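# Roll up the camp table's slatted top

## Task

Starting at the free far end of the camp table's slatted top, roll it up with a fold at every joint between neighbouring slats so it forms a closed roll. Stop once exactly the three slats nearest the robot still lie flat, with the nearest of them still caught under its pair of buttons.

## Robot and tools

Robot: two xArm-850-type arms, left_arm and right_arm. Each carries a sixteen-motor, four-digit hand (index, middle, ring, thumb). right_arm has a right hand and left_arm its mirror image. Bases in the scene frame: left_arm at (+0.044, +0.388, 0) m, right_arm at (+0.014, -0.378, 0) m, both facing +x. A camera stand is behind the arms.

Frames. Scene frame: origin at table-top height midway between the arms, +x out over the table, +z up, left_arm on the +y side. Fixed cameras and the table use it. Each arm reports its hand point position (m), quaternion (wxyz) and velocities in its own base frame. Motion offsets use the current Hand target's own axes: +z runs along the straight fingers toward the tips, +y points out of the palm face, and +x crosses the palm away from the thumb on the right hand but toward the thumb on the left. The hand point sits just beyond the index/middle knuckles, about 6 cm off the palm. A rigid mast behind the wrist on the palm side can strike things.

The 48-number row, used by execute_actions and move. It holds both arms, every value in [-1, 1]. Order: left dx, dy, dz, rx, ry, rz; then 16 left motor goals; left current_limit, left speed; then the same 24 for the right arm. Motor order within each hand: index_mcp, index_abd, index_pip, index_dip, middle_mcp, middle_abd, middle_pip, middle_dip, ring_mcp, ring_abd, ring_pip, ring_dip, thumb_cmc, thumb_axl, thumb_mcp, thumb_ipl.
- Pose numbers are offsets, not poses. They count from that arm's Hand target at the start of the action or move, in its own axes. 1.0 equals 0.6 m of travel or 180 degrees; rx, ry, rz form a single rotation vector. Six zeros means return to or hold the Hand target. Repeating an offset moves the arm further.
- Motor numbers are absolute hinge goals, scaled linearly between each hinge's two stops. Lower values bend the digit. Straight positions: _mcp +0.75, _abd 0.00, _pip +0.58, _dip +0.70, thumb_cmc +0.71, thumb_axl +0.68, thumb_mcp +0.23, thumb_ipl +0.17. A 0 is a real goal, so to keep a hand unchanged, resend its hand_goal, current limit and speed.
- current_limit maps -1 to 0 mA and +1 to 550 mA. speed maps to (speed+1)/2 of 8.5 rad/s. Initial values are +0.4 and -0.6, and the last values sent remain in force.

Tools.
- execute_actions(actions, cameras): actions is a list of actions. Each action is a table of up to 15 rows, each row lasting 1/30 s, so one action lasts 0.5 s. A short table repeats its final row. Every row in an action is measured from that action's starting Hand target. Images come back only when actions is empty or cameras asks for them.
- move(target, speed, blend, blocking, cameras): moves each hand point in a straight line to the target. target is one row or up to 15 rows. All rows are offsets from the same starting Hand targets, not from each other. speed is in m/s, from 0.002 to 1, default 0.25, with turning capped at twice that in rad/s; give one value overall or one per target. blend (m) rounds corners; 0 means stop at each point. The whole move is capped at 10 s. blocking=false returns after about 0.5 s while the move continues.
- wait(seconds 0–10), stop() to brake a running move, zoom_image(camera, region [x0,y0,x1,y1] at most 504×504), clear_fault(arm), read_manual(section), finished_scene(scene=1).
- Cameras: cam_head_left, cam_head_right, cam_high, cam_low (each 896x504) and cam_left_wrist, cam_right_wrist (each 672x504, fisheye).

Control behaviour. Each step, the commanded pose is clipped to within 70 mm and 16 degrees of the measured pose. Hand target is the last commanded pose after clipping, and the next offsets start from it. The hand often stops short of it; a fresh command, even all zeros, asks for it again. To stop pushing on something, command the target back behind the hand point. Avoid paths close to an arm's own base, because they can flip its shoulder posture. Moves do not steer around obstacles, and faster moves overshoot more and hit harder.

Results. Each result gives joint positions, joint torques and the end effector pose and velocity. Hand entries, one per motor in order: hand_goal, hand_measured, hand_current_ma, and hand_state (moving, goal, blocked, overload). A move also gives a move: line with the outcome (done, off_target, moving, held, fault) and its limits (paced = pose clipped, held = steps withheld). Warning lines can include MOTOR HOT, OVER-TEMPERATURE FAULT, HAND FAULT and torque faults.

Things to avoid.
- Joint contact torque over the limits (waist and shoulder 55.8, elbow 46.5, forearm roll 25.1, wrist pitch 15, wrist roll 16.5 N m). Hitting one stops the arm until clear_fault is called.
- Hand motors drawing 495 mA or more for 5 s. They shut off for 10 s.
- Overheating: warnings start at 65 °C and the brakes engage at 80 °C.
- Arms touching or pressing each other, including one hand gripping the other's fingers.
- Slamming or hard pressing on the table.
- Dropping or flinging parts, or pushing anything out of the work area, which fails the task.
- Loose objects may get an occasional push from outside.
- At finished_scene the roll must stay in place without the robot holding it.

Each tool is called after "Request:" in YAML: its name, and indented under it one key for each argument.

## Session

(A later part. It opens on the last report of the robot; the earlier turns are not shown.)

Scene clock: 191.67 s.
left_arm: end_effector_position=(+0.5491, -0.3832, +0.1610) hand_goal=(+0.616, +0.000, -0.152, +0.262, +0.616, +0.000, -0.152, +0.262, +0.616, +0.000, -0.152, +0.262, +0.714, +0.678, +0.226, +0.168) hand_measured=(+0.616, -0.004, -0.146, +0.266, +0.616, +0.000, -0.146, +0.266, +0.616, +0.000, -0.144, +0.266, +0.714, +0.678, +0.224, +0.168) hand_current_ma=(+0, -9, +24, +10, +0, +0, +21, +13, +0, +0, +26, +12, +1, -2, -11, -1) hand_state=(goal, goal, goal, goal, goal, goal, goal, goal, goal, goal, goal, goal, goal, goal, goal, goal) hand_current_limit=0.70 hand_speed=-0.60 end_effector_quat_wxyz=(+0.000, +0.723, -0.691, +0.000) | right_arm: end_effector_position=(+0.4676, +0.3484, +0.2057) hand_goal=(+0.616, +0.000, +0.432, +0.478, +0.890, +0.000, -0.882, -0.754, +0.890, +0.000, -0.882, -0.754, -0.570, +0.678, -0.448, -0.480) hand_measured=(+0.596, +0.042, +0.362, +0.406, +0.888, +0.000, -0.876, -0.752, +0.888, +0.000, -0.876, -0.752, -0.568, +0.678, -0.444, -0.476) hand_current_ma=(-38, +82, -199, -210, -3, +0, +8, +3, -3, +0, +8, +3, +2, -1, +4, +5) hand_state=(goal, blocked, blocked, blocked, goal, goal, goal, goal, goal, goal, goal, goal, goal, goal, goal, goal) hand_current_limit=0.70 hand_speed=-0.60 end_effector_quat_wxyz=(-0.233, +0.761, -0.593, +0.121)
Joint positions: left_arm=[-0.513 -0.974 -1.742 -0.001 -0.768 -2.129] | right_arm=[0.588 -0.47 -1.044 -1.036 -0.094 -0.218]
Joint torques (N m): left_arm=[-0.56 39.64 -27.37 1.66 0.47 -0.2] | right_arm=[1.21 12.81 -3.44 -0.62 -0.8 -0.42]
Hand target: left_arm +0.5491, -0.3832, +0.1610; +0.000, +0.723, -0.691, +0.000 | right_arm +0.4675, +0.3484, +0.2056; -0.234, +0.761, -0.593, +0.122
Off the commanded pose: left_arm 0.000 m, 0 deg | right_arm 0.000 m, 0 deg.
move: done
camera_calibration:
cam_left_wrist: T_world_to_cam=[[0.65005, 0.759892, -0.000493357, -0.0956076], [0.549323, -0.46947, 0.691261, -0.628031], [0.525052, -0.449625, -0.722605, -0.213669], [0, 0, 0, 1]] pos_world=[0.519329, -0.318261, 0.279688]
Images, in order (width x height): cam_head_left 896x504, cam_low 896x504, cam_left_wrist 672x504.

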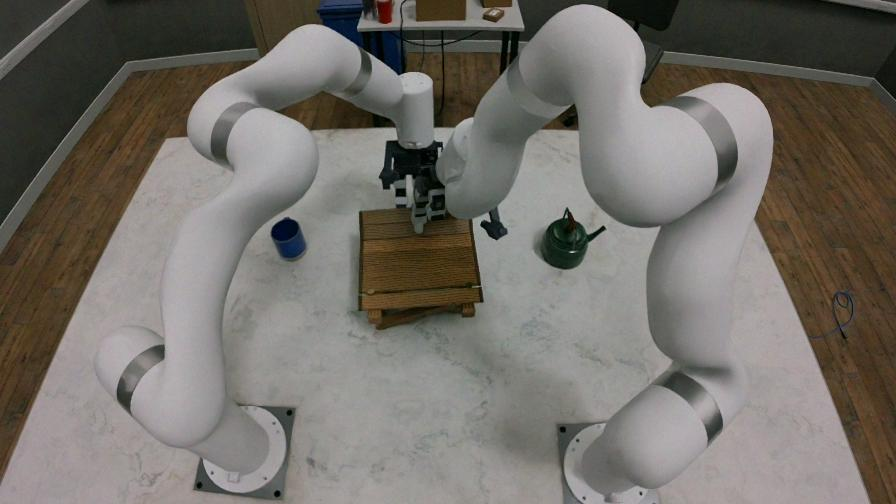

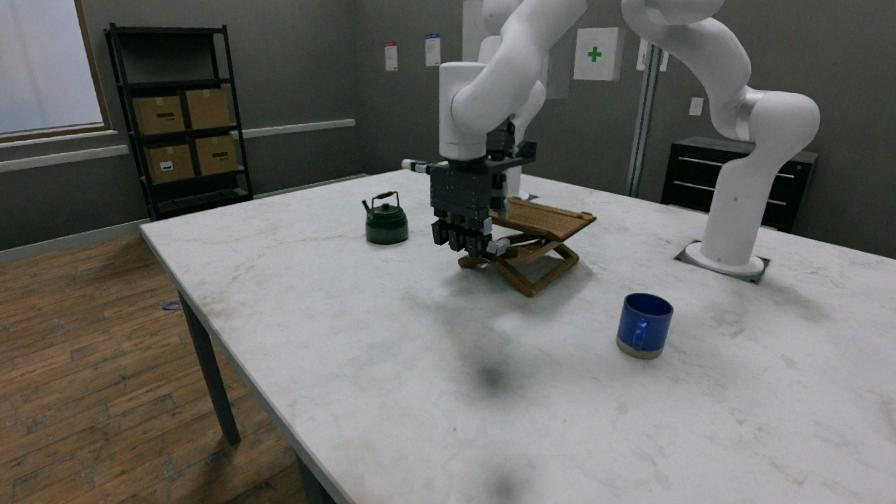

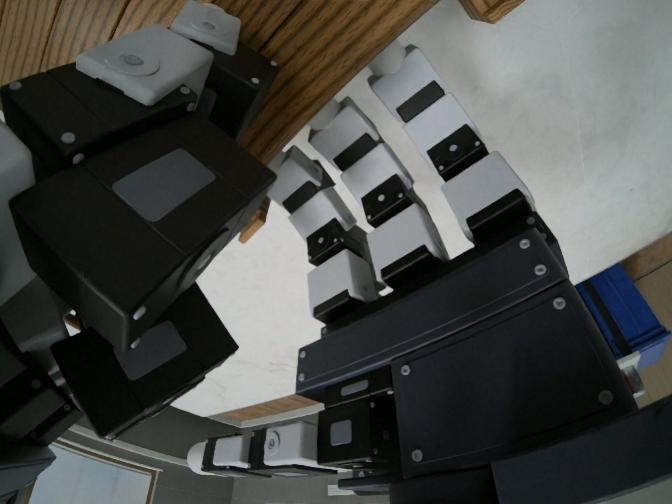

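Request:
move:
  target:
    - [0,0,0,0,0,0,0.616,0,-0.153,0.261,0.616,0,-0.153,0.261,0.616,0,-0.153,0.261,0.714,0.678,0.226,0.168,0.7,-0.6,-0.0023,-0.0125,-0.0215,0,0,0,0.616,0,0.431,0.478,0.89,0,-0.883,-0.754,0.89,0,-0.883,-0.754,-0.571,0.678,-0.449,-0.481,0.7,-0.6]
    - [0,0,0,0,0,0,0.616,0,-0.153,0.261,0.616,0,-0.153,0.261,0.616,0,-0.153,0.261,0.714,0.678,0.226,0.168,0.7,-0.6,0.003,-0.0294,-0.0122,0,0,0,0.616,0,0.431,0.478,0.89,0,-0.883,-0.754,0.89,0,-0.883,-0.754,-0.571,0.678,-0.449,-0.481,0.7,-0.6]
    - [0,0,0,0,0,0,0.616,0,-0.153,0.261,0.616,0,-0.153,0.261,0.616,0,-0.153,0.261,0.714,0.678,0.226,0.168,0.7,-0.6,0.0046,-0.021,0.0021,0,0,0,0.616,0,0.431,0.478,0.89,0,-0.883,-0.754,0.89,0,-0.883,-0.754,-0.571,0.678,-0.449,-0.481,0.7,-0.6]
  speed: 0.05
  cameras: ["cam_head_left","cam_left_wrist","cam_low"]

Request:
zoom_image:
  camera: "cam_head_left"
  region: [340, 180, 520, 340]

Request:
zoom_image:
  camera: "cam_low"
  region: [400, 140, 640, 300]

Scene clock: 197.83 s.
left_arm: end_effector_position=(+0.5491, -0.3832, +0.1610) hand_goal=(+0.616, +0.000, -0.152, +0.262, +0.616, +0.000, -0.152, +0.262, +0.616, +0.000, -0.152, +0.262, +0.714, +0.678, +0.226, +0.168) hand_measured=(+0.616, -0.004, -0.146, +0.266, +0.616, +0.000, -0.146, +0.266, +0.616, +0.000, -0.144, +0.266, +0.714, +0.678, +0.224, +0.168) hand_current_ma=(+0, -9, +24, +10, +0, +0, +21, +13, +0, +0, +26, +12, +1, -2, -11, -1) hand_state=(goal, goal, goal, goal, goal, goal, goal, goal, goal, goal, goal, goal, goal, goal, goal, goal) hand_current_limit=0.70 hand_speed=-0.60 end_effector_quat_wxyz=(+0.000, +0.723, -0.691, +0.000) | right_arm: end_effector_position=(+0.4795, +0.3484, +0.2107) hand_goal=(+0.616, +0.000, +0.432, +0.478, +0.890, +0.000, -0.882, -0.754, +0.890, +0.000, -0.882, -0.754, -0.570, +0.678, -0.448, -0.480) hand_measured=(+0.706, -0.002, +0.344, +0.348, +0.888, +0.000, -0.876, -0.752, +0.888, +0.000, -0.876, -0.752, -0.568, +0.678, -0.444, -0.476) hand_current_ma=(+310, -1, -277, -467, -3, +0, +8, +3, -3, +0, +8, +3, +2, -1, +4, +5) hand_state=(blocked, goal, blocked, blocked, goal, goal, goal, goal, goal, goal, goal, goal, goal, goal, goal, goal) hand_current_limit=0.70 hand_speed=-0.60 end_effector_quat_wxyz=(-0.234, +0.761, -0.593, +0.122)
Joint positions: left_arm=[-0.513 -0.974 -1.742 -0.001 -0.768 -2.129] | right_arm=[0.576 -0.482 -1.076 -0.856 -0.099 -0.409]
Joint torques (N m): left_arm=[-1.47 39.07 -27.37 1.32 0.54 -0.23] | right_arm=[2.18 2.33 4.8 -0.65 -2.59 -0.78]
Hand target: left_arm +0.5491, -0.3832, +0.1610; +0.000, +0.723, -0.691, +0.000 | right_arm +0.4795, +0.3484, +0.2106; -0.234, +0.761, -0.593, +0.122
Off the commanded pose: left_arm 0.000 m, 0 deg | right_arm 0.000 m, 0 deg.
move: done
camera_calibration:
cam_left_wrist: T_world_to_cam=[[0.65005, 0.759892, -0.000493357, -0.0956076], [0.549323, -0.46947, 0.691261, -0.628031], [0.525052, -0.449625, -0.722605, -0.213669], [0, 0, 0, 1]] pos_world=[0.519329, -0.318261, 0.279688]
Images, in order (width x height): cam_head_left 896x504, cam_low 896x504, cam_left_wrist 672x504.

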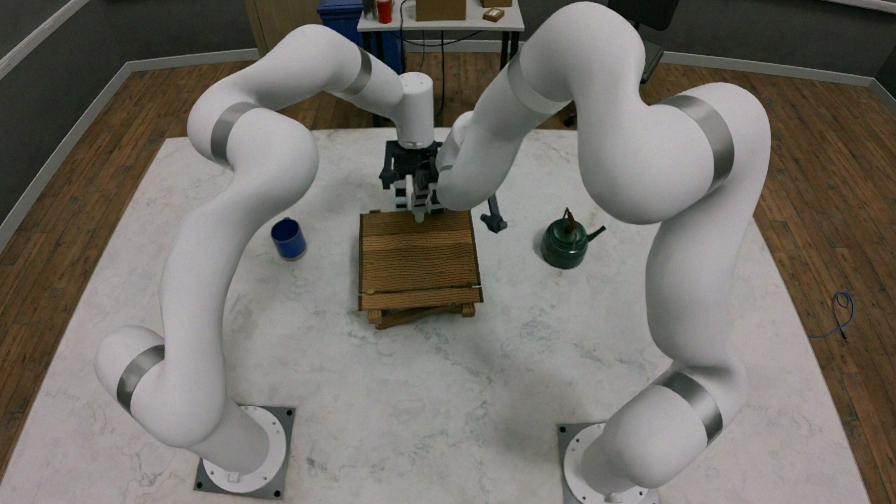

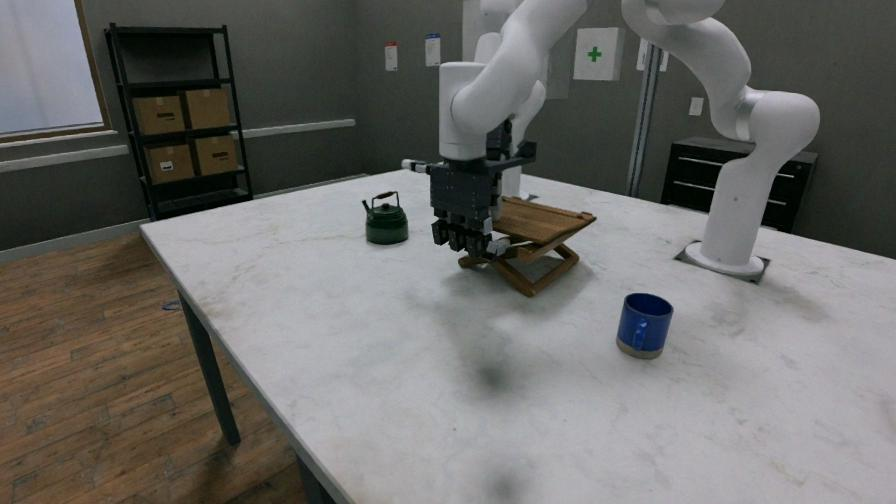

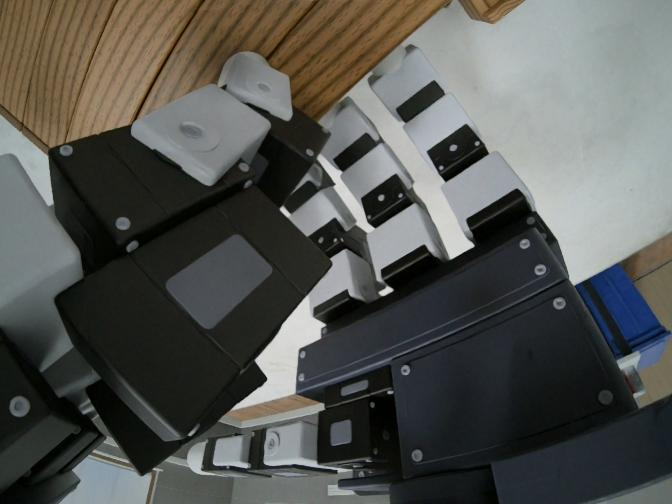

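Scaled by 2.800 from the camera's 896x504 image, which has a finer 1280x720 frame.

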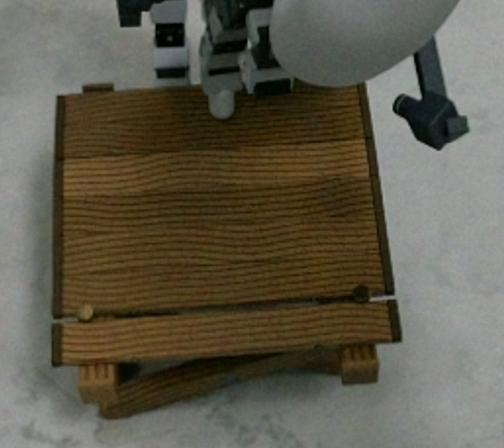

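Scaled by 2.100 from the camera's 896x504 image, which has a finer 1280x720 frame.

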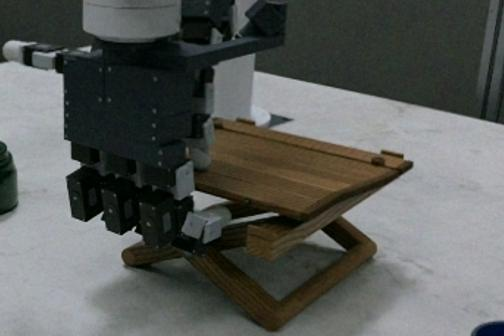

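Request:
move:
  target:
    - [0,0,0,0,0,0,0.616,0,-0.153,0.261,0.616,0,-0.153,0.261,0.616,0,-0.153,0.261,0.714,0.678,0.226,0.168,0.7,-0.6,-0.0015,-0.0083,-0.0143,0,0,0,0.616,0,0.431,0.478,0.89,0,-0.883,-0.754,0.89,0,-0.883,-0.754,-0.571,0.678,-0.449,-0.481,0.7,-0.6]
    - [0,0,0,0,0,0,0.616,0,-0.153,0.261,0.616,0,-0.153,0.261,0.616,0,-0.153,0.261,0.714,0.678,0.226,0.168,0.7,-0.6,-0.0042,0.0001,-0.0189,0,0,0,0.616,0,0.431,0.478,0.89,0,-0.883,-0.754,0.89,0,-0.883,-0.754,-0.571,0.678,-0.449,-0.481,0.7,-0.6]
    - [0,0,0,0,0,0,0.616,0,-0.153,0.261,0.616,0,-0.153,0.261,0.616,0,-0.153,0.261,0.714,0.678,0.226,0.168,0.7,-0.6,-0.0033,0.0051,-0.0103,0,0,0,0.616,0,0.431,0.478,0.89,0,-0.883,-0.754,0.89,0,-0.883,-0.754,-0.571,0.678,-0.449,-0.481,0.7,-0.6]
  speed: 0.05
  cameras: ["cam_head_left","cam_left_wrist","cam_low"]

Request:
zoom_image:
  camera: "cam_head_left"
  region: [340, 180, 520, 340]

Scene clock: 202.47 s.
left_arm: end_effector_position=(+0.5491, -0.3832, +0.1610) hand_goal=(+0.616, +0.000, -0.152, +0.262, +0.616, +0.000, -0.152, +0.262, +0.616, +0.000, -0.152, +0.262, +0.714, +0.678, +0.226, +0.168) hand_measured=(+0.616, -0.004, -0.146, +0.266, +0.616, +0.000, -0.146, +0.266, +0.616, +0.000, -0.144, +0.266, +0.714, +0.678, +0.224, +0.168) hand_current_ma=(+0, -9, +24, +10, +0, +0, +21, +13, +0, +0, +26, +12, +1, -2, -11, -1) hand_state=(goal, goal, goal, goal, goal, goal, goal, goal, goal, goal, goal, goal, goal, goal, goal, goal) hand_current_limit=0.70 hand_speed=-0.60 end_effector_quat_wxyz=(+0.000, +0.723, -0.691, +0.000) | right_arm: end_effector_position=(+0.4735, +0.3484, +0.2146) hand_goal=(+0.616, +0.000, +0.432, +0.478, +0.890, +0.000, -0.882, -0.754, +0.890, +0.000, -0.882, -0.754, -0.570, +0.678, -0.448, -0.480) hand_measured=(+0.646, +0.002, +0.400, +0.432, +0.888, +0.000, -0.876, -0.752, +0.888, +0.000, -0.876, -0.752, -0.568, +0.678, -0.444, -0.476) hand_current_ma=(+69, +2, -70, -117, -3, +0, +8, +3, -3, +0, +8, +3, +2, -1, +4, +5) hand_state=(blocked, goal, blocked, blocked, goal, goal, goal, goal, goal, goal, goal, goal, goal, goal, goal, goal) hand_current_limit=0.70 hand_speed=-0.60 end_effector_quat_wxyz=(-0.234, +0.761, -0.593, +0.122)
Joint positions: left_arm=[-0.513 -0.974 -1.742 -0.001 -0.768 -2.129] | right_arm=[0.582 -0.465 -1.062 -0.852 -0.104 -0.407]
Joint torques (N m): left_arm=[-2.03 38.73 -27.61 1.17 0.4 -0.16] | right_arm=[0.73 11.2 -3.68 -0.42 -0.73 -0.15]
Hand target: left_arm +0.5491, -0.3832, +0.1610; +0.000, +0.723, -0.691, +0.000 | right_arm +0.4735, +0.3484, +0.2146; -0.234, +0.761, -0.593, +0.122
Off the commanded pose: left_arm 0.000 m, 0 deg | right_arm 0.000 m, 0 deg.
move: done
camera_calibration:
cam_left_wrist: T_world_to_cam=[[0.65005, 0.759892, -0.000493357, -0.0956076], [0.549323, -0.46947, 0.691261, -0.628031], [0.525052, -0.449625, -0.722605, -0.213669], [0, 0, 0, 1]] pos_world=[0.519329, -0.318261, 0.279688]
Images, in order (width x height): cam_head_left 896x504, cam_low 896x504, cam_left_wrist 672x504.

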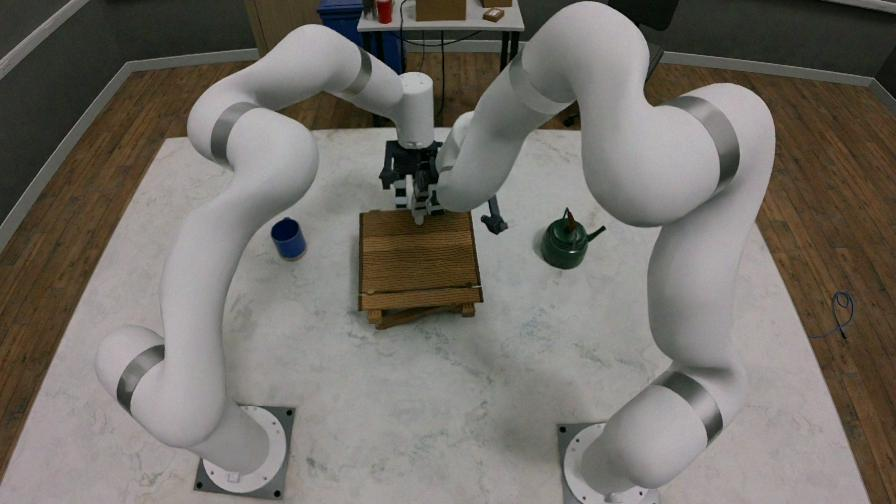

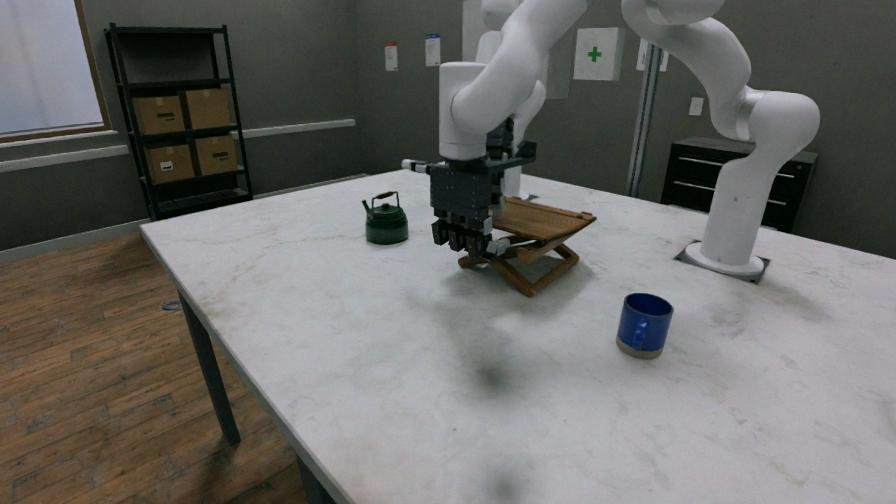

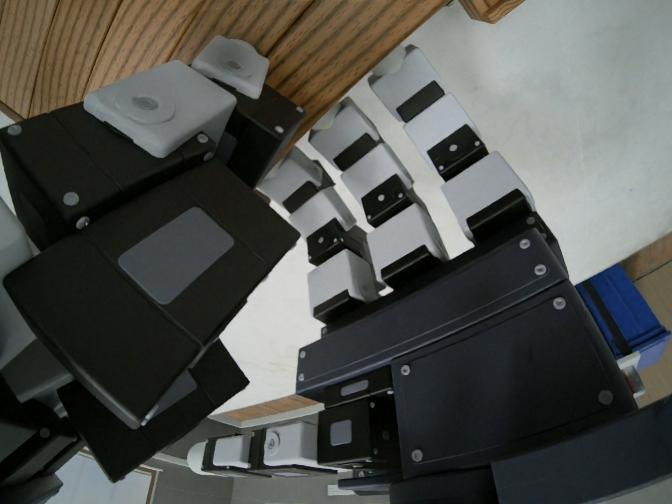

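Scaled by 2.800 from the camera's 896x504 image, which has a finer 1280x720 frame.

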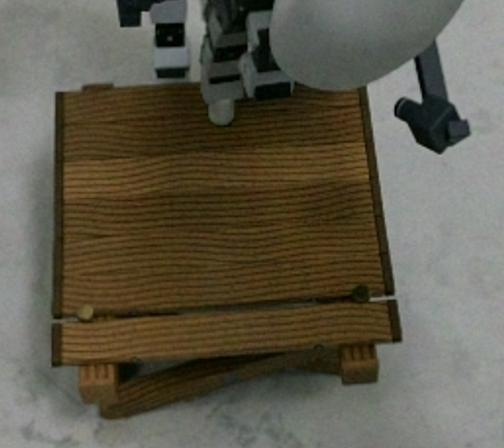

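Request:
move:
  target: [0,0,-0.0417,0,0,0,0.616,0,-0.153,0.261,0.616,0,-0.153,0.261,0.616,0,-0.153,0.261,0.714,0.678,0.226,0.168,0.7,-0.6,0,0,0,0,0,0,0.616,0,0.431,0.478,0.89,0,-0.883,-0.754,0.89,0,-0.883,-0.754,-0.571,0.678,-0.449,-0.481,0.7,-0.6]
  speed: 0.05
  cameras: ["cam_head_left","cam_left_wrist","cam_low"]

Request:
zoom_image:
  camera: "cam_head_left"
  region: [340, 180, 520, 340]

Request:
zoom_image:
  camera: "cam_low"
  region: [400, 140, 640, 300]

Scene clock: 204.47 s.
left_arm: end_effector_position=(+0.5491, -0.3832, +0.1859) hand_goal=(+0.616, +0.000, -0.152, +0.262, +0.616, +0.000, -0.152, +0.262, +0.616, +0.000, -0.152, +0.262, +0.714, +0.678, +0.226, +0.168) hand_measured=(+0.630, -0.004, -0.136, +0.270, +0.628, +0.000, -0.142, +0.268, +0.622, +0.000, -0.144, +0.266, +0.714, +0.678, +0.224, +0.168) hand_current_ma=(+54, -9, +61, +26, +46, +0, +35, +19, +26, +0, +28, +12, +1, -2, -11, -1) hand_state=(goal, goal, goal, goal, goal, goal, goal, goal, goal, goal, goal, goal, goal, goal, goal, goal) hand_current_limit=0.70 hand_speed=-0.60 end_effector_quat_wxyz=(+0.000, +0.723, -0.691, +0.000) | right_arm: end_effector_position=(+0.4735, +0.3484, +0.2146) hand_goal=(+0.616, +0.000, +0.432, +0.478, +0.890, +0.000, -0.882, -0.754, +0.890, +0.000, -0.882, -0.754, -0.570, +0.678, -0.448, -0.480) hand_measured=(+0.646, +0.002, +0.398, +0.430, +0.888, +0.000, -0.876, -0.752, +0.888, +0.000, -0.876, -0.752, -0.568, +0.678, -0.444, -0.476) hand_current_ma=(+69, +2, -73, -118, -3, +0, +8, +3, -3, +0, +8, +3, +2, -1, +4, +5) hand_state=(blocked, goal, blocked, blocked, goal, goal, goal, goal, goal, goal, goal, goal, goal, goal, goal, goal) hand_current_limit=0.70 hand_speed=-0.60 end_effector_quat_wxyz=(-0.234, +0.761, -0.593, +0.122)
Joint positions: left_arm=[-0.513 -0.943 -1.747 -0.001 -0.804 -2.129] | right_arm=[0.582 -0.465 -1.062 -0.852 -0.104 -0.407]
Joint torques (N m): left_arm=[0.96 38.46 -35.11 1.53 -0.76 -0.19] | right_arm=[1.37 12.61 -3.8 -0.39 -0.62 -0.23]
Hand target: left_arm +0.5491, -0.3831, +0.1860; +0.000, +0.723, -0.691, +0.000 | right_arm +0.4735, +0.3484, +0.2146; -0.234, +0.761, -0.593, +0.122
Off the commanded pose: left_arm 0.000 m, 0 deg | right_arm 0.000 m, 0 deg.
move: done
camera_calibration:
cam_left_wrist: T_world_to_cam=[[0.65005, 0.759892, -0.000493357, -0.0955953], [0.549323, -0.46947, 0.691261, -0.645243], [0.525052, -0.449625, -0.722605, -0.195676], [0, 0, 0, 1]] pos_world=[0.519329, -0.318261, 0.304588]
Images, in order (width x height): cam_head_left 896x504, cam_low 896x504, cam_left_wrist 672x504.

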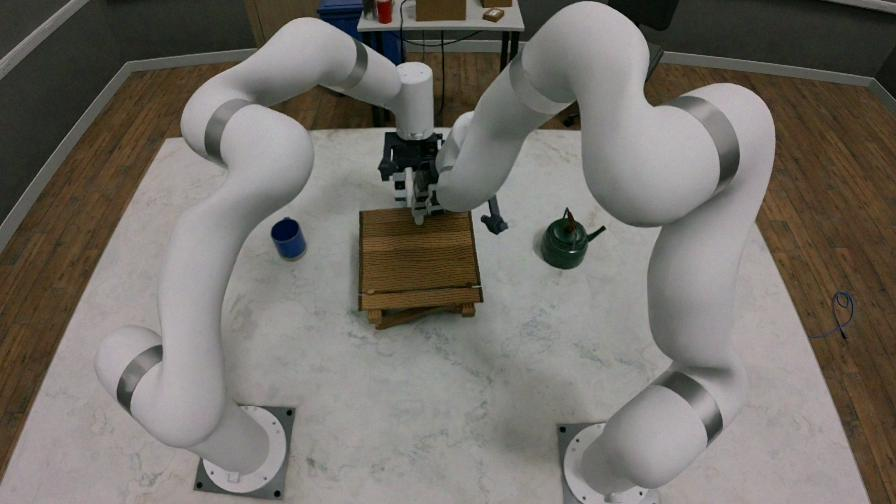

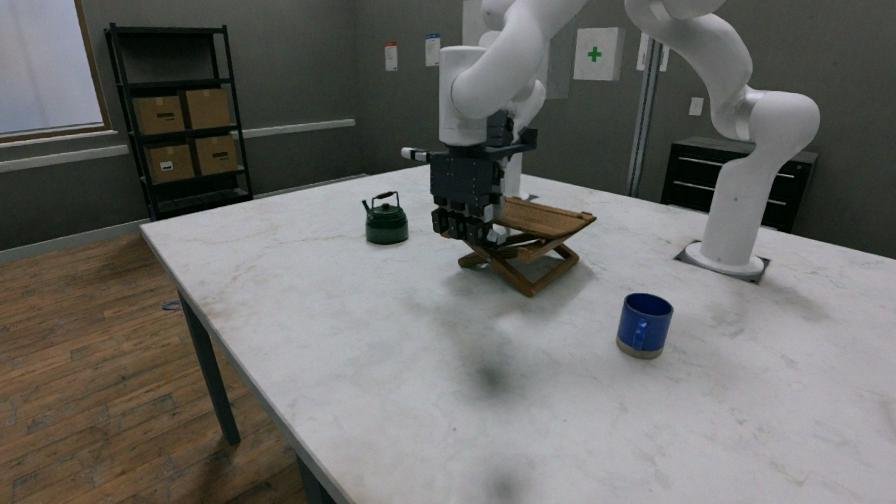

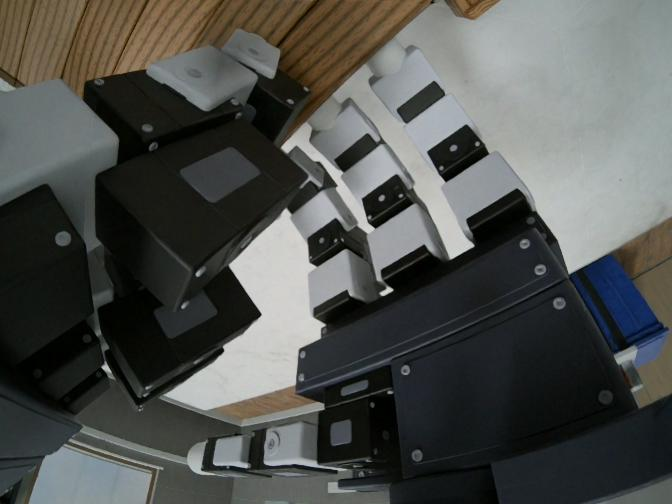

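Scaled by 2.800 from the camera's 896x504 image, which has a finer 1280x720 frame.

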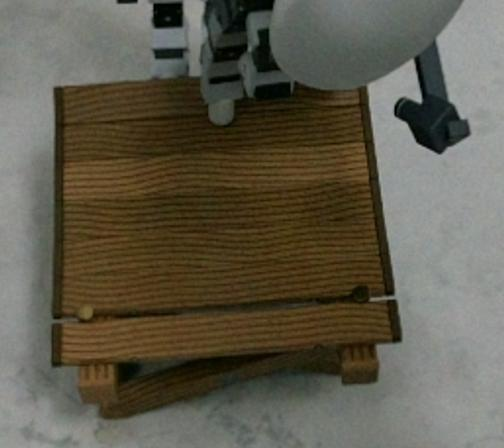

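Scaled by 2.100 from the camera's 896x504 image, which has a finer 1280x720 frame.

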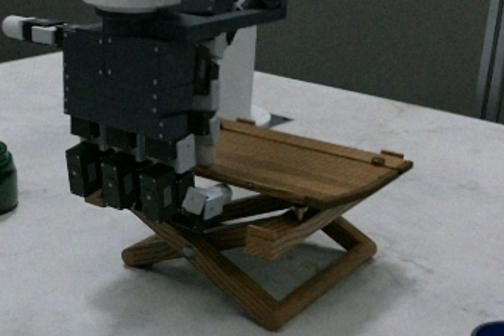

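Request:
move:
  target: [0,0.0017,-0.03,0,0,0,0.616,0,-0.153,0.261,0.616,0,-0.153,0.261,0.616,0,-0.153,0.261,0.714,0.678,0.226,0.168,0.7,-0.6,0,0,0,0,0,0,0.616,0,0.431,0.478,0.89,0,-0.883,-0.754,0.89,0,-0.883,-0.754,-0.571,0.678,-0.449,-0.481,0.7,-0.6]
  speed: 0.05
  cameras: ["cam_head_left","cam_left_wrist","cam_low"]

Request:
zoom_image:
  camera: "cam_head_left"
  region: [340, 180, 520, 340]

Request:
zoom_image:
  camera: "cam_low"
  region: [400, 140, 640, 300]

Scene clock: 208.07 s.
left_arm: end_effector_position=(+0.5481, -0.3832, +0.2038) hand_goal=(+0.616, +0.000, -0.152, +0.262, +0.616, +0.000, -0.152, +0.262, +0.616, +0.000, -0.152, +0.262, +0.714, +0.678, +0.226, +0.168) hand_measured=(+0.640, -0.002, -0.130, +0.270, +0.634, +0.000, -0.142, +0.268, +0.624, +0.000, -0.144, +0.266, +0.714, +0.678, +0.224, +0.168) hand_current_ma=(+105, -8, +84, +32, +72, +0, +38, +20, +26, +0, +27, +12, +1, -2, -11, -1) hand_state=(blocked, goal, blocked, goal, goal, goal, goal, goal, goal, goal, goal, goal, goal, goal, goal, goal) hand_current_limit=0.70 hand_speed=-0.60 end_effector_quat_wxyz=(+0.000, +0.723, -0.691, +0.000) | right_arm: end_effector_position=(+0.4735, +0.3484, +0.2146) hand_goal=(+0.616, +0.000, +0.432, +0.478, +0.890, +0.000, -0.882, -0.754, +0.890, +0.000, -0.882, -0.754, -0.570, +0.678, -0.448, -0.480) hand_measured=(+0.646, +0.002, +0.398, +0.430, +0.888, +0.000, -0.876, -0.752, +0.888, +0.000, -0.876, -0.752, -0.568, +0.678, -0.444, -0.476) hand_current_ma=(+69, +2, -74, -118, -3, +0, +8, +3, -3, +0, +8, +3, +2, -1, +4, +5) hand_state=(blocked, goal, blocked, blocked, goal, goal, goal, goal, goal, goal, goal, goal, goal, goal, goal, goal) hand_current_limit=0.70 hand_speed=-0.60 end_effector_quat_wxyz=(-0.234, +0.761, -0.593, +0.122)
Joint positions: left_arm=[-0.514 -0.919 -1.749 -0.001 -0.83 -2.13] | right_arm=[0.582 -0.465 -1.062 -0.852 -0.104 -0.407]
Joint torques (N m): left_arm=[-1.64 37.87 -34.07 1.25 -1.16 -0.21] | right_arm=[-0.38 8.83 -4.42 -0.57 -1.07 -0.25]
Hand target: left_arm +0.5481, -0.3832, +0.2040; +0.000, +0.723, -0.691, +0.000 | right_arm +0.4735, +0.3484, +0.2146; -0.234, +0.761, -0.593, +0.122
Off the commanded pose: left_arm 0.000 m, 0 deg | right_arm 0.000 m, 0 deg.
move: done
camera_calibration:
cam_left_wrist: T_world_to_cam=[[0.65005, 0.759892, -0.000493357, -0.0948604], [0.549323, -0.46947, 0.691261, -0.657184], [0.525052, -0.449625, -0.722605, -0.182189], [0, 0, 0, 1]] pos_world=[0.518329, -0.318361, 0.322588]
Images, in order (width x height): cam_head_left 896x504, cam_low 896x504, cam_left_wrist 672x504.

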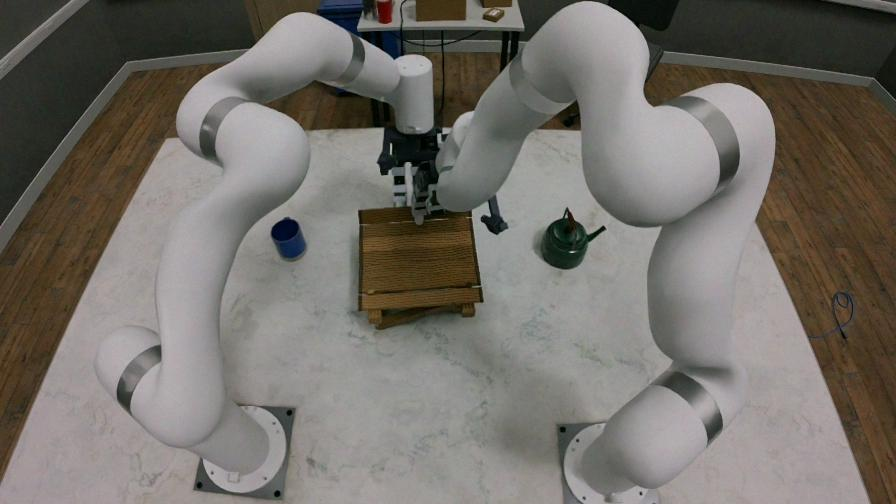

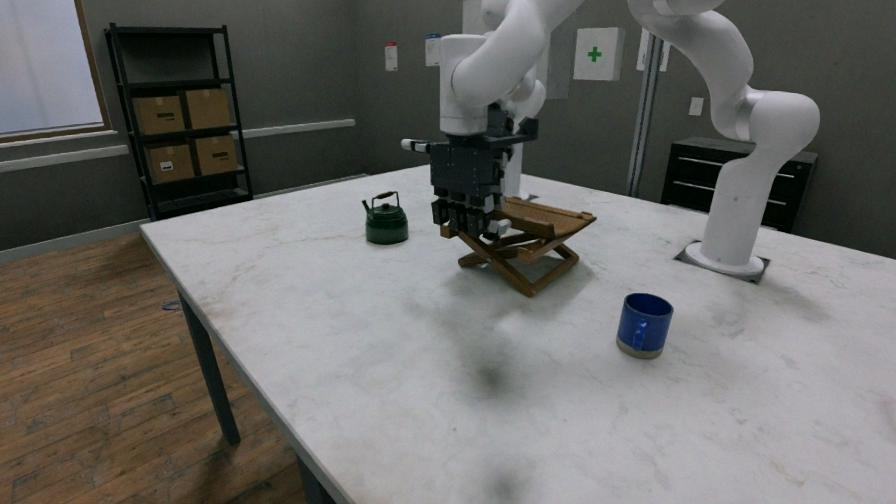

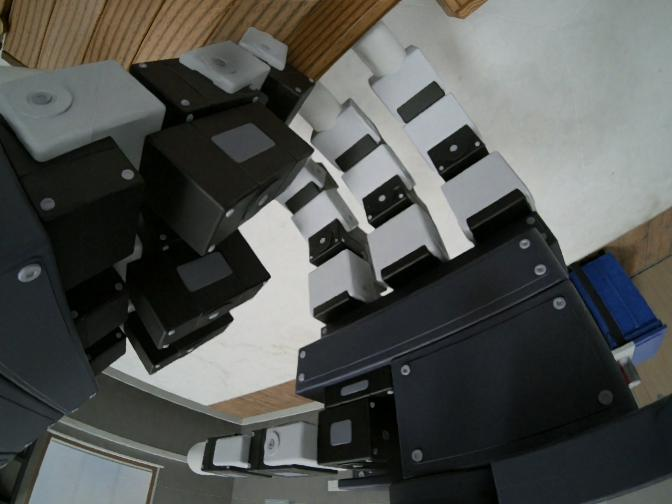

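Scaled by 2.800 from the camera's 896x504 image, which has a finer 1280x720 frame.

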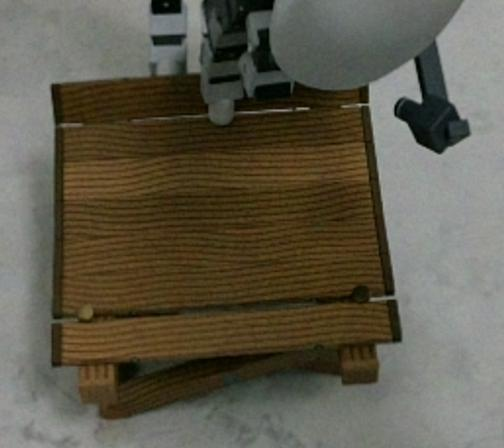

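Scaled by 2.100 from the camera's 896x504 image, which has a finer 1280x720 frame.

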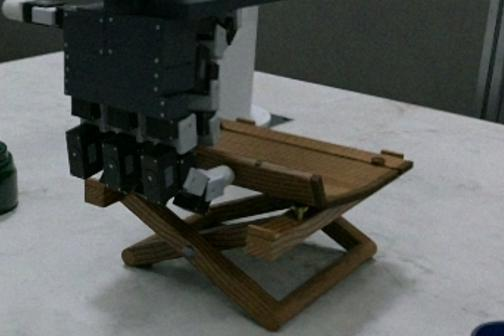

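Request:
move:
  target:
    - [0,0,0,0,0,0,0.616,0,-0.153,0.261,0.616,0,-0.153,0.261,0.616,0,-0.153,0.261,0.714,0.678,0.226,0.168,0.7,-0.6,-0.001,-0.005,-0.0086,0,0,0,0.616,0,0.431,0.478,0.89,0,-0.883,-0.754,0.89,0,-0.883,-0.754,-0.571,0.678,-0.449,-0.481,0.7,-0.6]
    - [0,0,0,0,0,0,0.616,0,-0.153,0.261,0.616,0,-0.153,0.261,0.616,0,-0.153,0.261,0.714,0.678,0.226,0.168,0.7,-0.6,-0.005,0.0077,-0.0157,0,0,0,0.616,0,0.431,0.478,0.89,0,-0.883,-0.754,0.89,0,-0.883,-0.754,-0.571,0.678,-0.449,-0.481,0.7,-0.6]
    - [0,0,0,0,0,0,0.616,0,-0.153,0.261,0.616,0,-0.153,0.261,0.616,0,-0.153,0.261,0.714,0.678,0.226,0.168,0.7,-0.6,-0.0038,0.0135,-0.0055,0,0,0,0.616,0,0.431,0.478,0.89,0,-0.883,-0.754,0.89,0,-0.883,-0.754,-0.571,0.678,-0.449,-0.481,0.7,-0.6]
  speed: 0.05
  cameras: ["cam_head_left"]

Request:
zoom_image:
  camera: "cam_head_left"
  region: [340, 180, 520, 340]

Scene clock: 212.23 s.
left_arm: end_effector_position=(+0.5481, -0.3832, +0.2040) hand_goal=(+0.616, +0.000, -0.152, +0.262, +0.616, +0.000, -0.152, +0.262, +0.616, +0.000, -0.152, +0.262, +0.714, +0.678, +0.226, +0.168) hand_measured=(+0.640, -0.002, -0.130, +0.270, +0.634, +0.000, -0.140, +0.268, +0.626, +0.000, -0.142, +0.266, +0.714, +0.678, +0.224, +0.168) hand_current_ma=(+99, -8, +83, +30, +77, +0, +44, +23, +41, +0, +37, +12, +1, -2, -11, -1) hand_state=(blocked, goal, blocked, goal, goal, goal, goal, goal, goal, goal, goal, goal, goal, goal, goal, goal) hand_current_limit=0.70 hand_speed=-0.60 end_effector_quat_wxyz=(+0.000, +0.723, -0.691, +0.000) | right_arm: end_effector_position=(+0.4646, +0.3484, +0.2136) hand_goal=(+0.616, +0.000, +0.432, +0.478, +0.890, +0.000, -0.882, -0.754, +0.890, +0.000, -0.882, -0.754, -0.570, +0.678, -0.448, -0.480) hand_measured=(+0.636, +0.000, +0.416, +0.456, +0.888, +0.000, -0.876, -0.752, +0.888, +0.000, -0.876, -0.752, -0.568, +0.678, -0.444, -0.476) hand_current_ma=(+38, +1, -29, -45, -3, +0, +8, +3, -3, +0, +8, +3, +2, -1, +4, +5) hand_state=(goal, goal, goal, blocked, goal, goal, goal, goal, goal, goal, goal, goal, goal, goal, goal, goal) hand_current_limit=0.70 hand_speed=-0.60 end_effector_quat_wxyz=(-0.233, +0.761, -0.593, +0.122)
Joint positions: left_arm=[-0.514 -0.919 -1.749 -0.001 -0.83 -2.13] | right_arm=[0.591 -0.451 -1.039 -0.936 -0.102 -0.315]
Joint torques (N m): left_arm=[0.09 36.03 -28.96 0.94 -0.48 -0.05] | right_arm=[1.94 14.46 -6.48 -0.05 -0.16 0.02]
Hand target: left_arm +0.5481, -0.3832, +0.2040; +0.000, +0.723, -0.691, +0.000 | right_arm +0.4645, +0.3484, +0.2136; -0.234, +0.761, -0.593, +0.122
Off the commanded pose: left_arm 0.000 m, 0 deg | right_arm 0.000 m, 0 deg.
move: done
Images, in order (width x height): cam_head_left 896x504.

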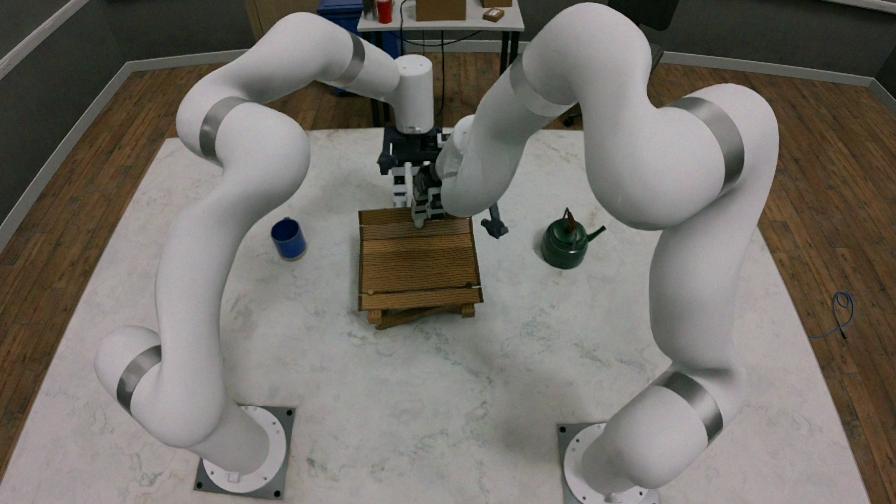

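Scaled by 2.800 from the camera's 896x504 image, which has a finer 1280x720 frame.

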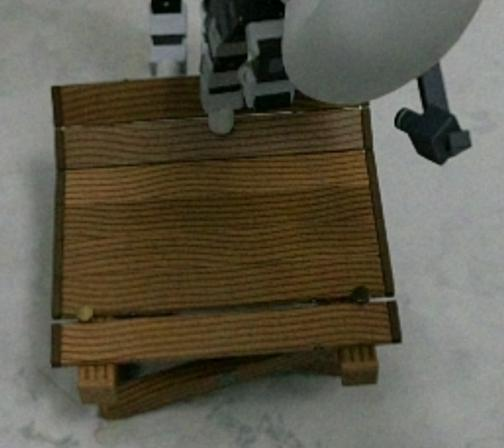

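Request:
move:
  target:
    - [0,0,0,0,0,0,0.616,0,-0.153,0.261,0.616,0,-0.153,0.261,0.616,0,-0.153,0.261,0.714,0.678,0.226,0.168,0.7,-0.6,0.001,0.005,0.0086,0,0,0,0.616,0,0.431,0.478,0.89,0,-0.883,-0.754,0.89,0,-0.883,-0.754,-0.571,0.678,-0.449,-0.481,0.7,-0.6]
    - [0,0.0125,-0.0172,0,0,0,0.616,0,-0.153,0.261,0.616,0,-0.153,0.261,0.616,0,-0.153,0.261,0.714,0.678,0.226,0.168,0.7,-0.6,0.001,0.005,0.0086,0,0,0,0.616,0,0.431,0.478,0.89,0,-0.883,-0.754,0.89,0,-0.883,-0.754,-0.571,0.678,-0.449,-0.481,0.7,-0.6]
  speed: 0.05
  cameras: ["cam_head_left","cam_low","cam_left_wrist"]

Request:
zoom_image:
  camera: "cam_head_left"
  region: [340, 180, 520, 340]

Request:
zoom_image:
  camera: "cam_low"
  region: [400, 140, 640, 300]

Scene clock: 215.03 s.
left_arm: end_effector_position=(+0.5406, -0.3835, +0.2143) hand_goal=(+0.616, +0.000, -0.152, +0.262, +0.616, +0.000, -0.152, +0.262, +0.616, +0.000, -0.152, +0.262, +0.714, +0.678, +0.226, +0.168) hand_measured=(+0.674, -0.002, -0.118, +0.272, +0.668, +0.000, -0.130, +0.272, +0.656, +0.000, -0.132, +0.266, +0.714, +0.678, +0.224, +0.168) hand_current_ma=(+266, -8, +136, +34, +233, +0, +86, +33, +177, +0, +75, +13, +1, -2, -11, -1) hand_state=(blocked, goal, blocked, goal, blocked, goal, blocked, goal, blocked, goal, goal, goal, goal, goal, goal, goal) hand_current_limit=0.70 hand_speed=-0.60 end_effector_quat_wxyz=(+0.000, +0.723, -0.691, +0.000) | right_arm: end_effector_position=(+0.4646, +0.3483, +0.2076) hand_goal=(+0.616, +0.000, +0.432, +0.478, +0.890, +0.000, -0.882, -0.754, +0.890, +0.000, -0.882, -0.754, -0.570, +0.678, -0.448, -0.480) hand_measured=(+0.682, +0.028, +0.338, +0.352, +0.888, +0.000, -0.876, -0.752, +0.888, +0.000, -0.876, -0.752, -0.568, +0.678, -0.444, -0.476) hand_current_ma=(+200, +50, -299, -448, -3, +0, +8, +3, -3, +0, +8, +3, +2, -1, +4, +5) hand_state=(blocked, blocked, blocked, blocked, goal, goal, goal, goal, goal, goal, goal, goal, goal, goal, goal, goal) hand_current_limit=0.70 hand_speed=-0.60 end_effector_quat_wxyz=(-0.234, +0.761, -0.593, +0.122)
Joint positions: left_arm=[-0.519 -0.89 -1.724 -0.001 -0.834 -2.135] | right_arm=[0.592 -0.461 -1.036 -1.047 -0.095 -0.203]
Joint torques (N m): left_arm=[-3.12 38.68 -24.9 0.29 -2.73 -0.06] | right_arm=[-0.57 10.92 -1.97 0.13 -1.06 -0.01]
Hand target: left_arm +0.5406, -0.3835, +0.2143; +0.000, +0.723, -0.691, +0.000 | right_arm +0.4646, +0.3484, +0.2076; -0.234, +0.761, -0.593, +0.122
Off the commanded pose: left_arm 0.000 m, 0 deg | right_arm 0.000 m, 0 deg.
move: done
camera_calibration:
cam_left_wrist: T_world_to_cam=[[0.650008, 0.759927, -0.000546725, -0.0897012], [0.549372, -0.469411, 0.691262, -0.6604], [0.525052, -0.449626, -0.722604, -0.170872], [0, 0, 0, 1]] pos_world=[0.510829, -0.318661, 0.332988]
Images, in order (width x height): cam_head_left 896x504, cam_low 896x504, cam_left_wrist 672x504.

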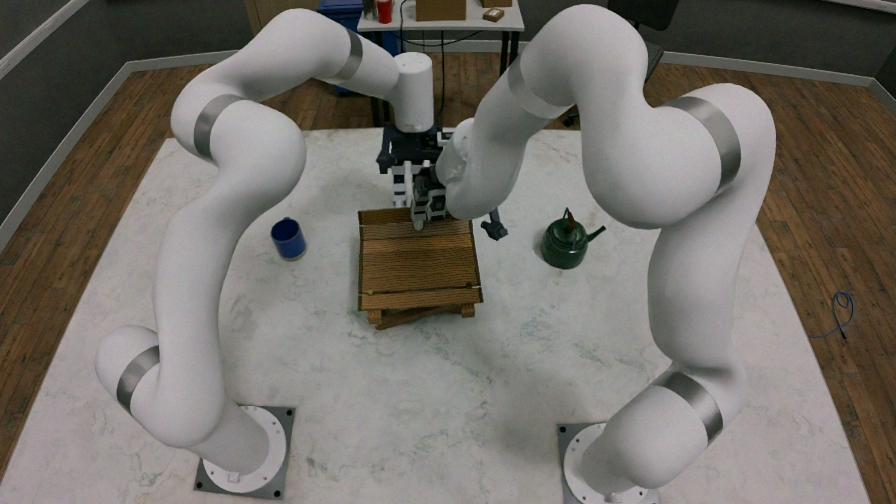

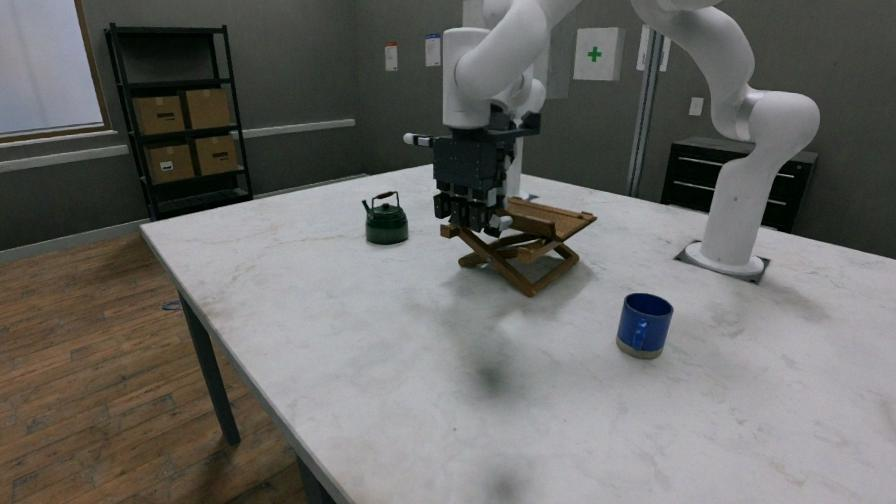

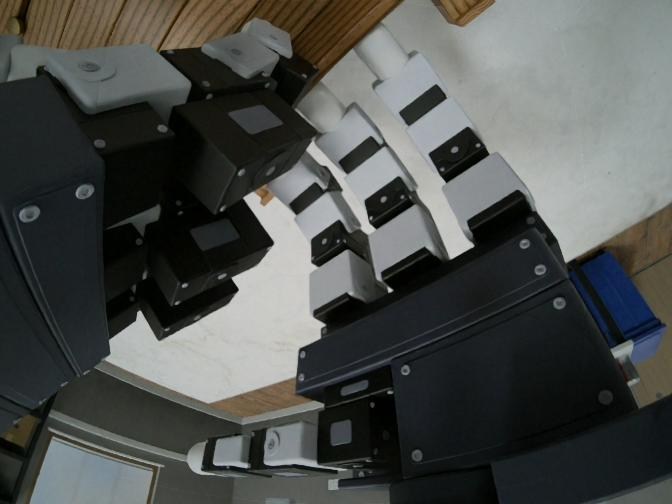

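Scaled by 2.800 from the camera's 896x504 image, which has a finer 1280x720 frame.

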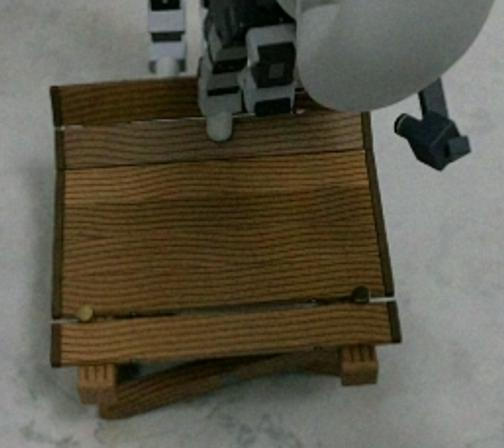

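Scaled by 2.100 from the camera's 896x504 image, which has a finer 1280x720 frame.

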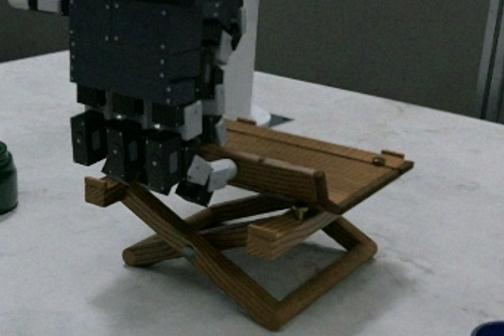

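Request:
zoom_image:
  camera: "cam_left_wrist"
  region: [130, 0, 470, 220]

Request:
wait:
  seconds: 0
  cameras: ["cam_right_wrist"]

Scaled by 1.482 from the camera's 672x504 image, which has a finer 960x720 frame.

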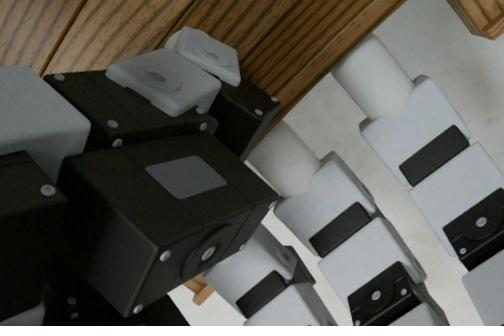

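Scene clock: 215.57 s.
left_arm: end_effector_position=(+0.5406, -0.3835, +0.2143) hand_goal=(+0.616, +0.000, -0.152, +0.262, +0.616, +0.000, -0.152, +0.262, +0.616, +0.000, -0.152, +0.262, +0.714, +0.678, +0.226, +0.168) hand_measured=(+0.674, -0.002, -0.118, +0.272, +0.668, +0.000, -0.130, +0.272, +0.656, +0.000, -0.132, +0.266, +0.714, +0.678, +0.224, +0.168) hand_current_ma=(+266, -8, +136, +34, +233, +0, +86, +33, +177, +0, +75, +13, +1, -2, -11, -1) hand_state=(blocked, goal, blocked, goal, blocked, goal, blocked, goal, blocked, goal, goal, goal, goal, goal, goal, goal) hand_current_limit=0.70 hand_speed=-0.60 end_effector_quat_wxyz=(+0.000, +0.723, -0.691, +0.000) | right_arm: end_effector_position=(+0.4646, +0.3484, +0.2076) hand_goal=(+0.616, +0.000, +0.432, +0.478, +0.890, +0.000, -0.882, -0.754, +0.890, +0.000, -0.882, -0.754, -0.570, +0.678, -0.448, -0.480) hand_measured=(+0.682, +0.028, +0.338, +0.352, +0.888, +0.000, -0.876, -0.752, +0.888, +0.000, -0.876, -0.752, -0.568, +0.678, -0.444, -0.476) hand_current_ma=(+199, +50, -298, -448, -3, +0, +8, +3, -3, +0, +8, +3, +2, -1, +4, +5) hand_state=(blocked, blocked, blocked, blocked, goal, goal, goal, goal, goal, goal, goal, goal, goal, goal, goal, goal) hand_current_limit=0.70 hand_speed=-0.60 end_effector_quat_wxyz=(-0.234, +0.761, -0.593, +0.122)
Joint positions: left_arm=[-0.519 -0.89 -1.724 -0.001 -0.834 -2.135] | right_arm=[0.592 -0.461 -1.036 -1.048 -0.095 -0.203]
Joint torques (N m): left_arm=[-4.25 38.58 -25.2 0.54 -2.71 -0.21] | right_arm=[0.5 10.2 -2.27 -0.54 -1.03 -0.38]
Hand target: left_arm +0.5406, -0.3835, +0.2143; +0.000, +0.723, -0.691, +0.000 | right_arm +0.4646, +0.3484, +0.2076; -0.234, +0.761, -0.593, +0.122
Off the commanded pose: left_arm 0.000 m, 0 deg | right_arm 0.000 m, 0 deg.
camera_calibration:
cam_right_wrist: T_world_to_cam=[[-0.709824, 0.656268, -0.255856, 0.18997], [-0.0036208, 0.359832, 0.93301, -0.36769], [0.70437, 0.663199, -0.253041, -0.383148], [0, 0, 0, 1]] pos_world=[0.403392, 0.261739, 0.294712]
Images, in order (width x height): cam_right_wrist 672x504.

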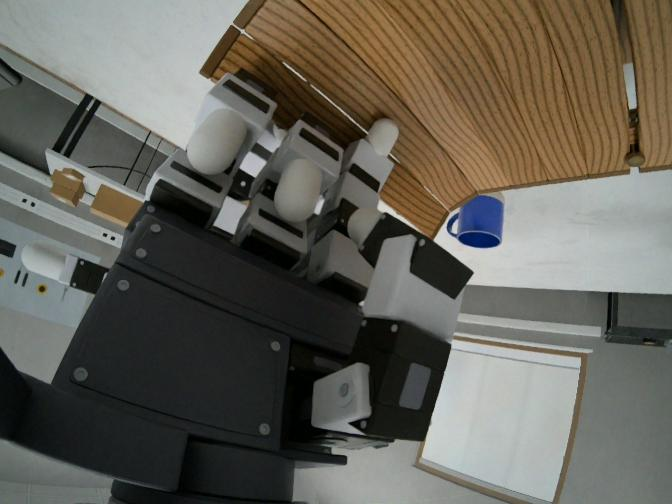

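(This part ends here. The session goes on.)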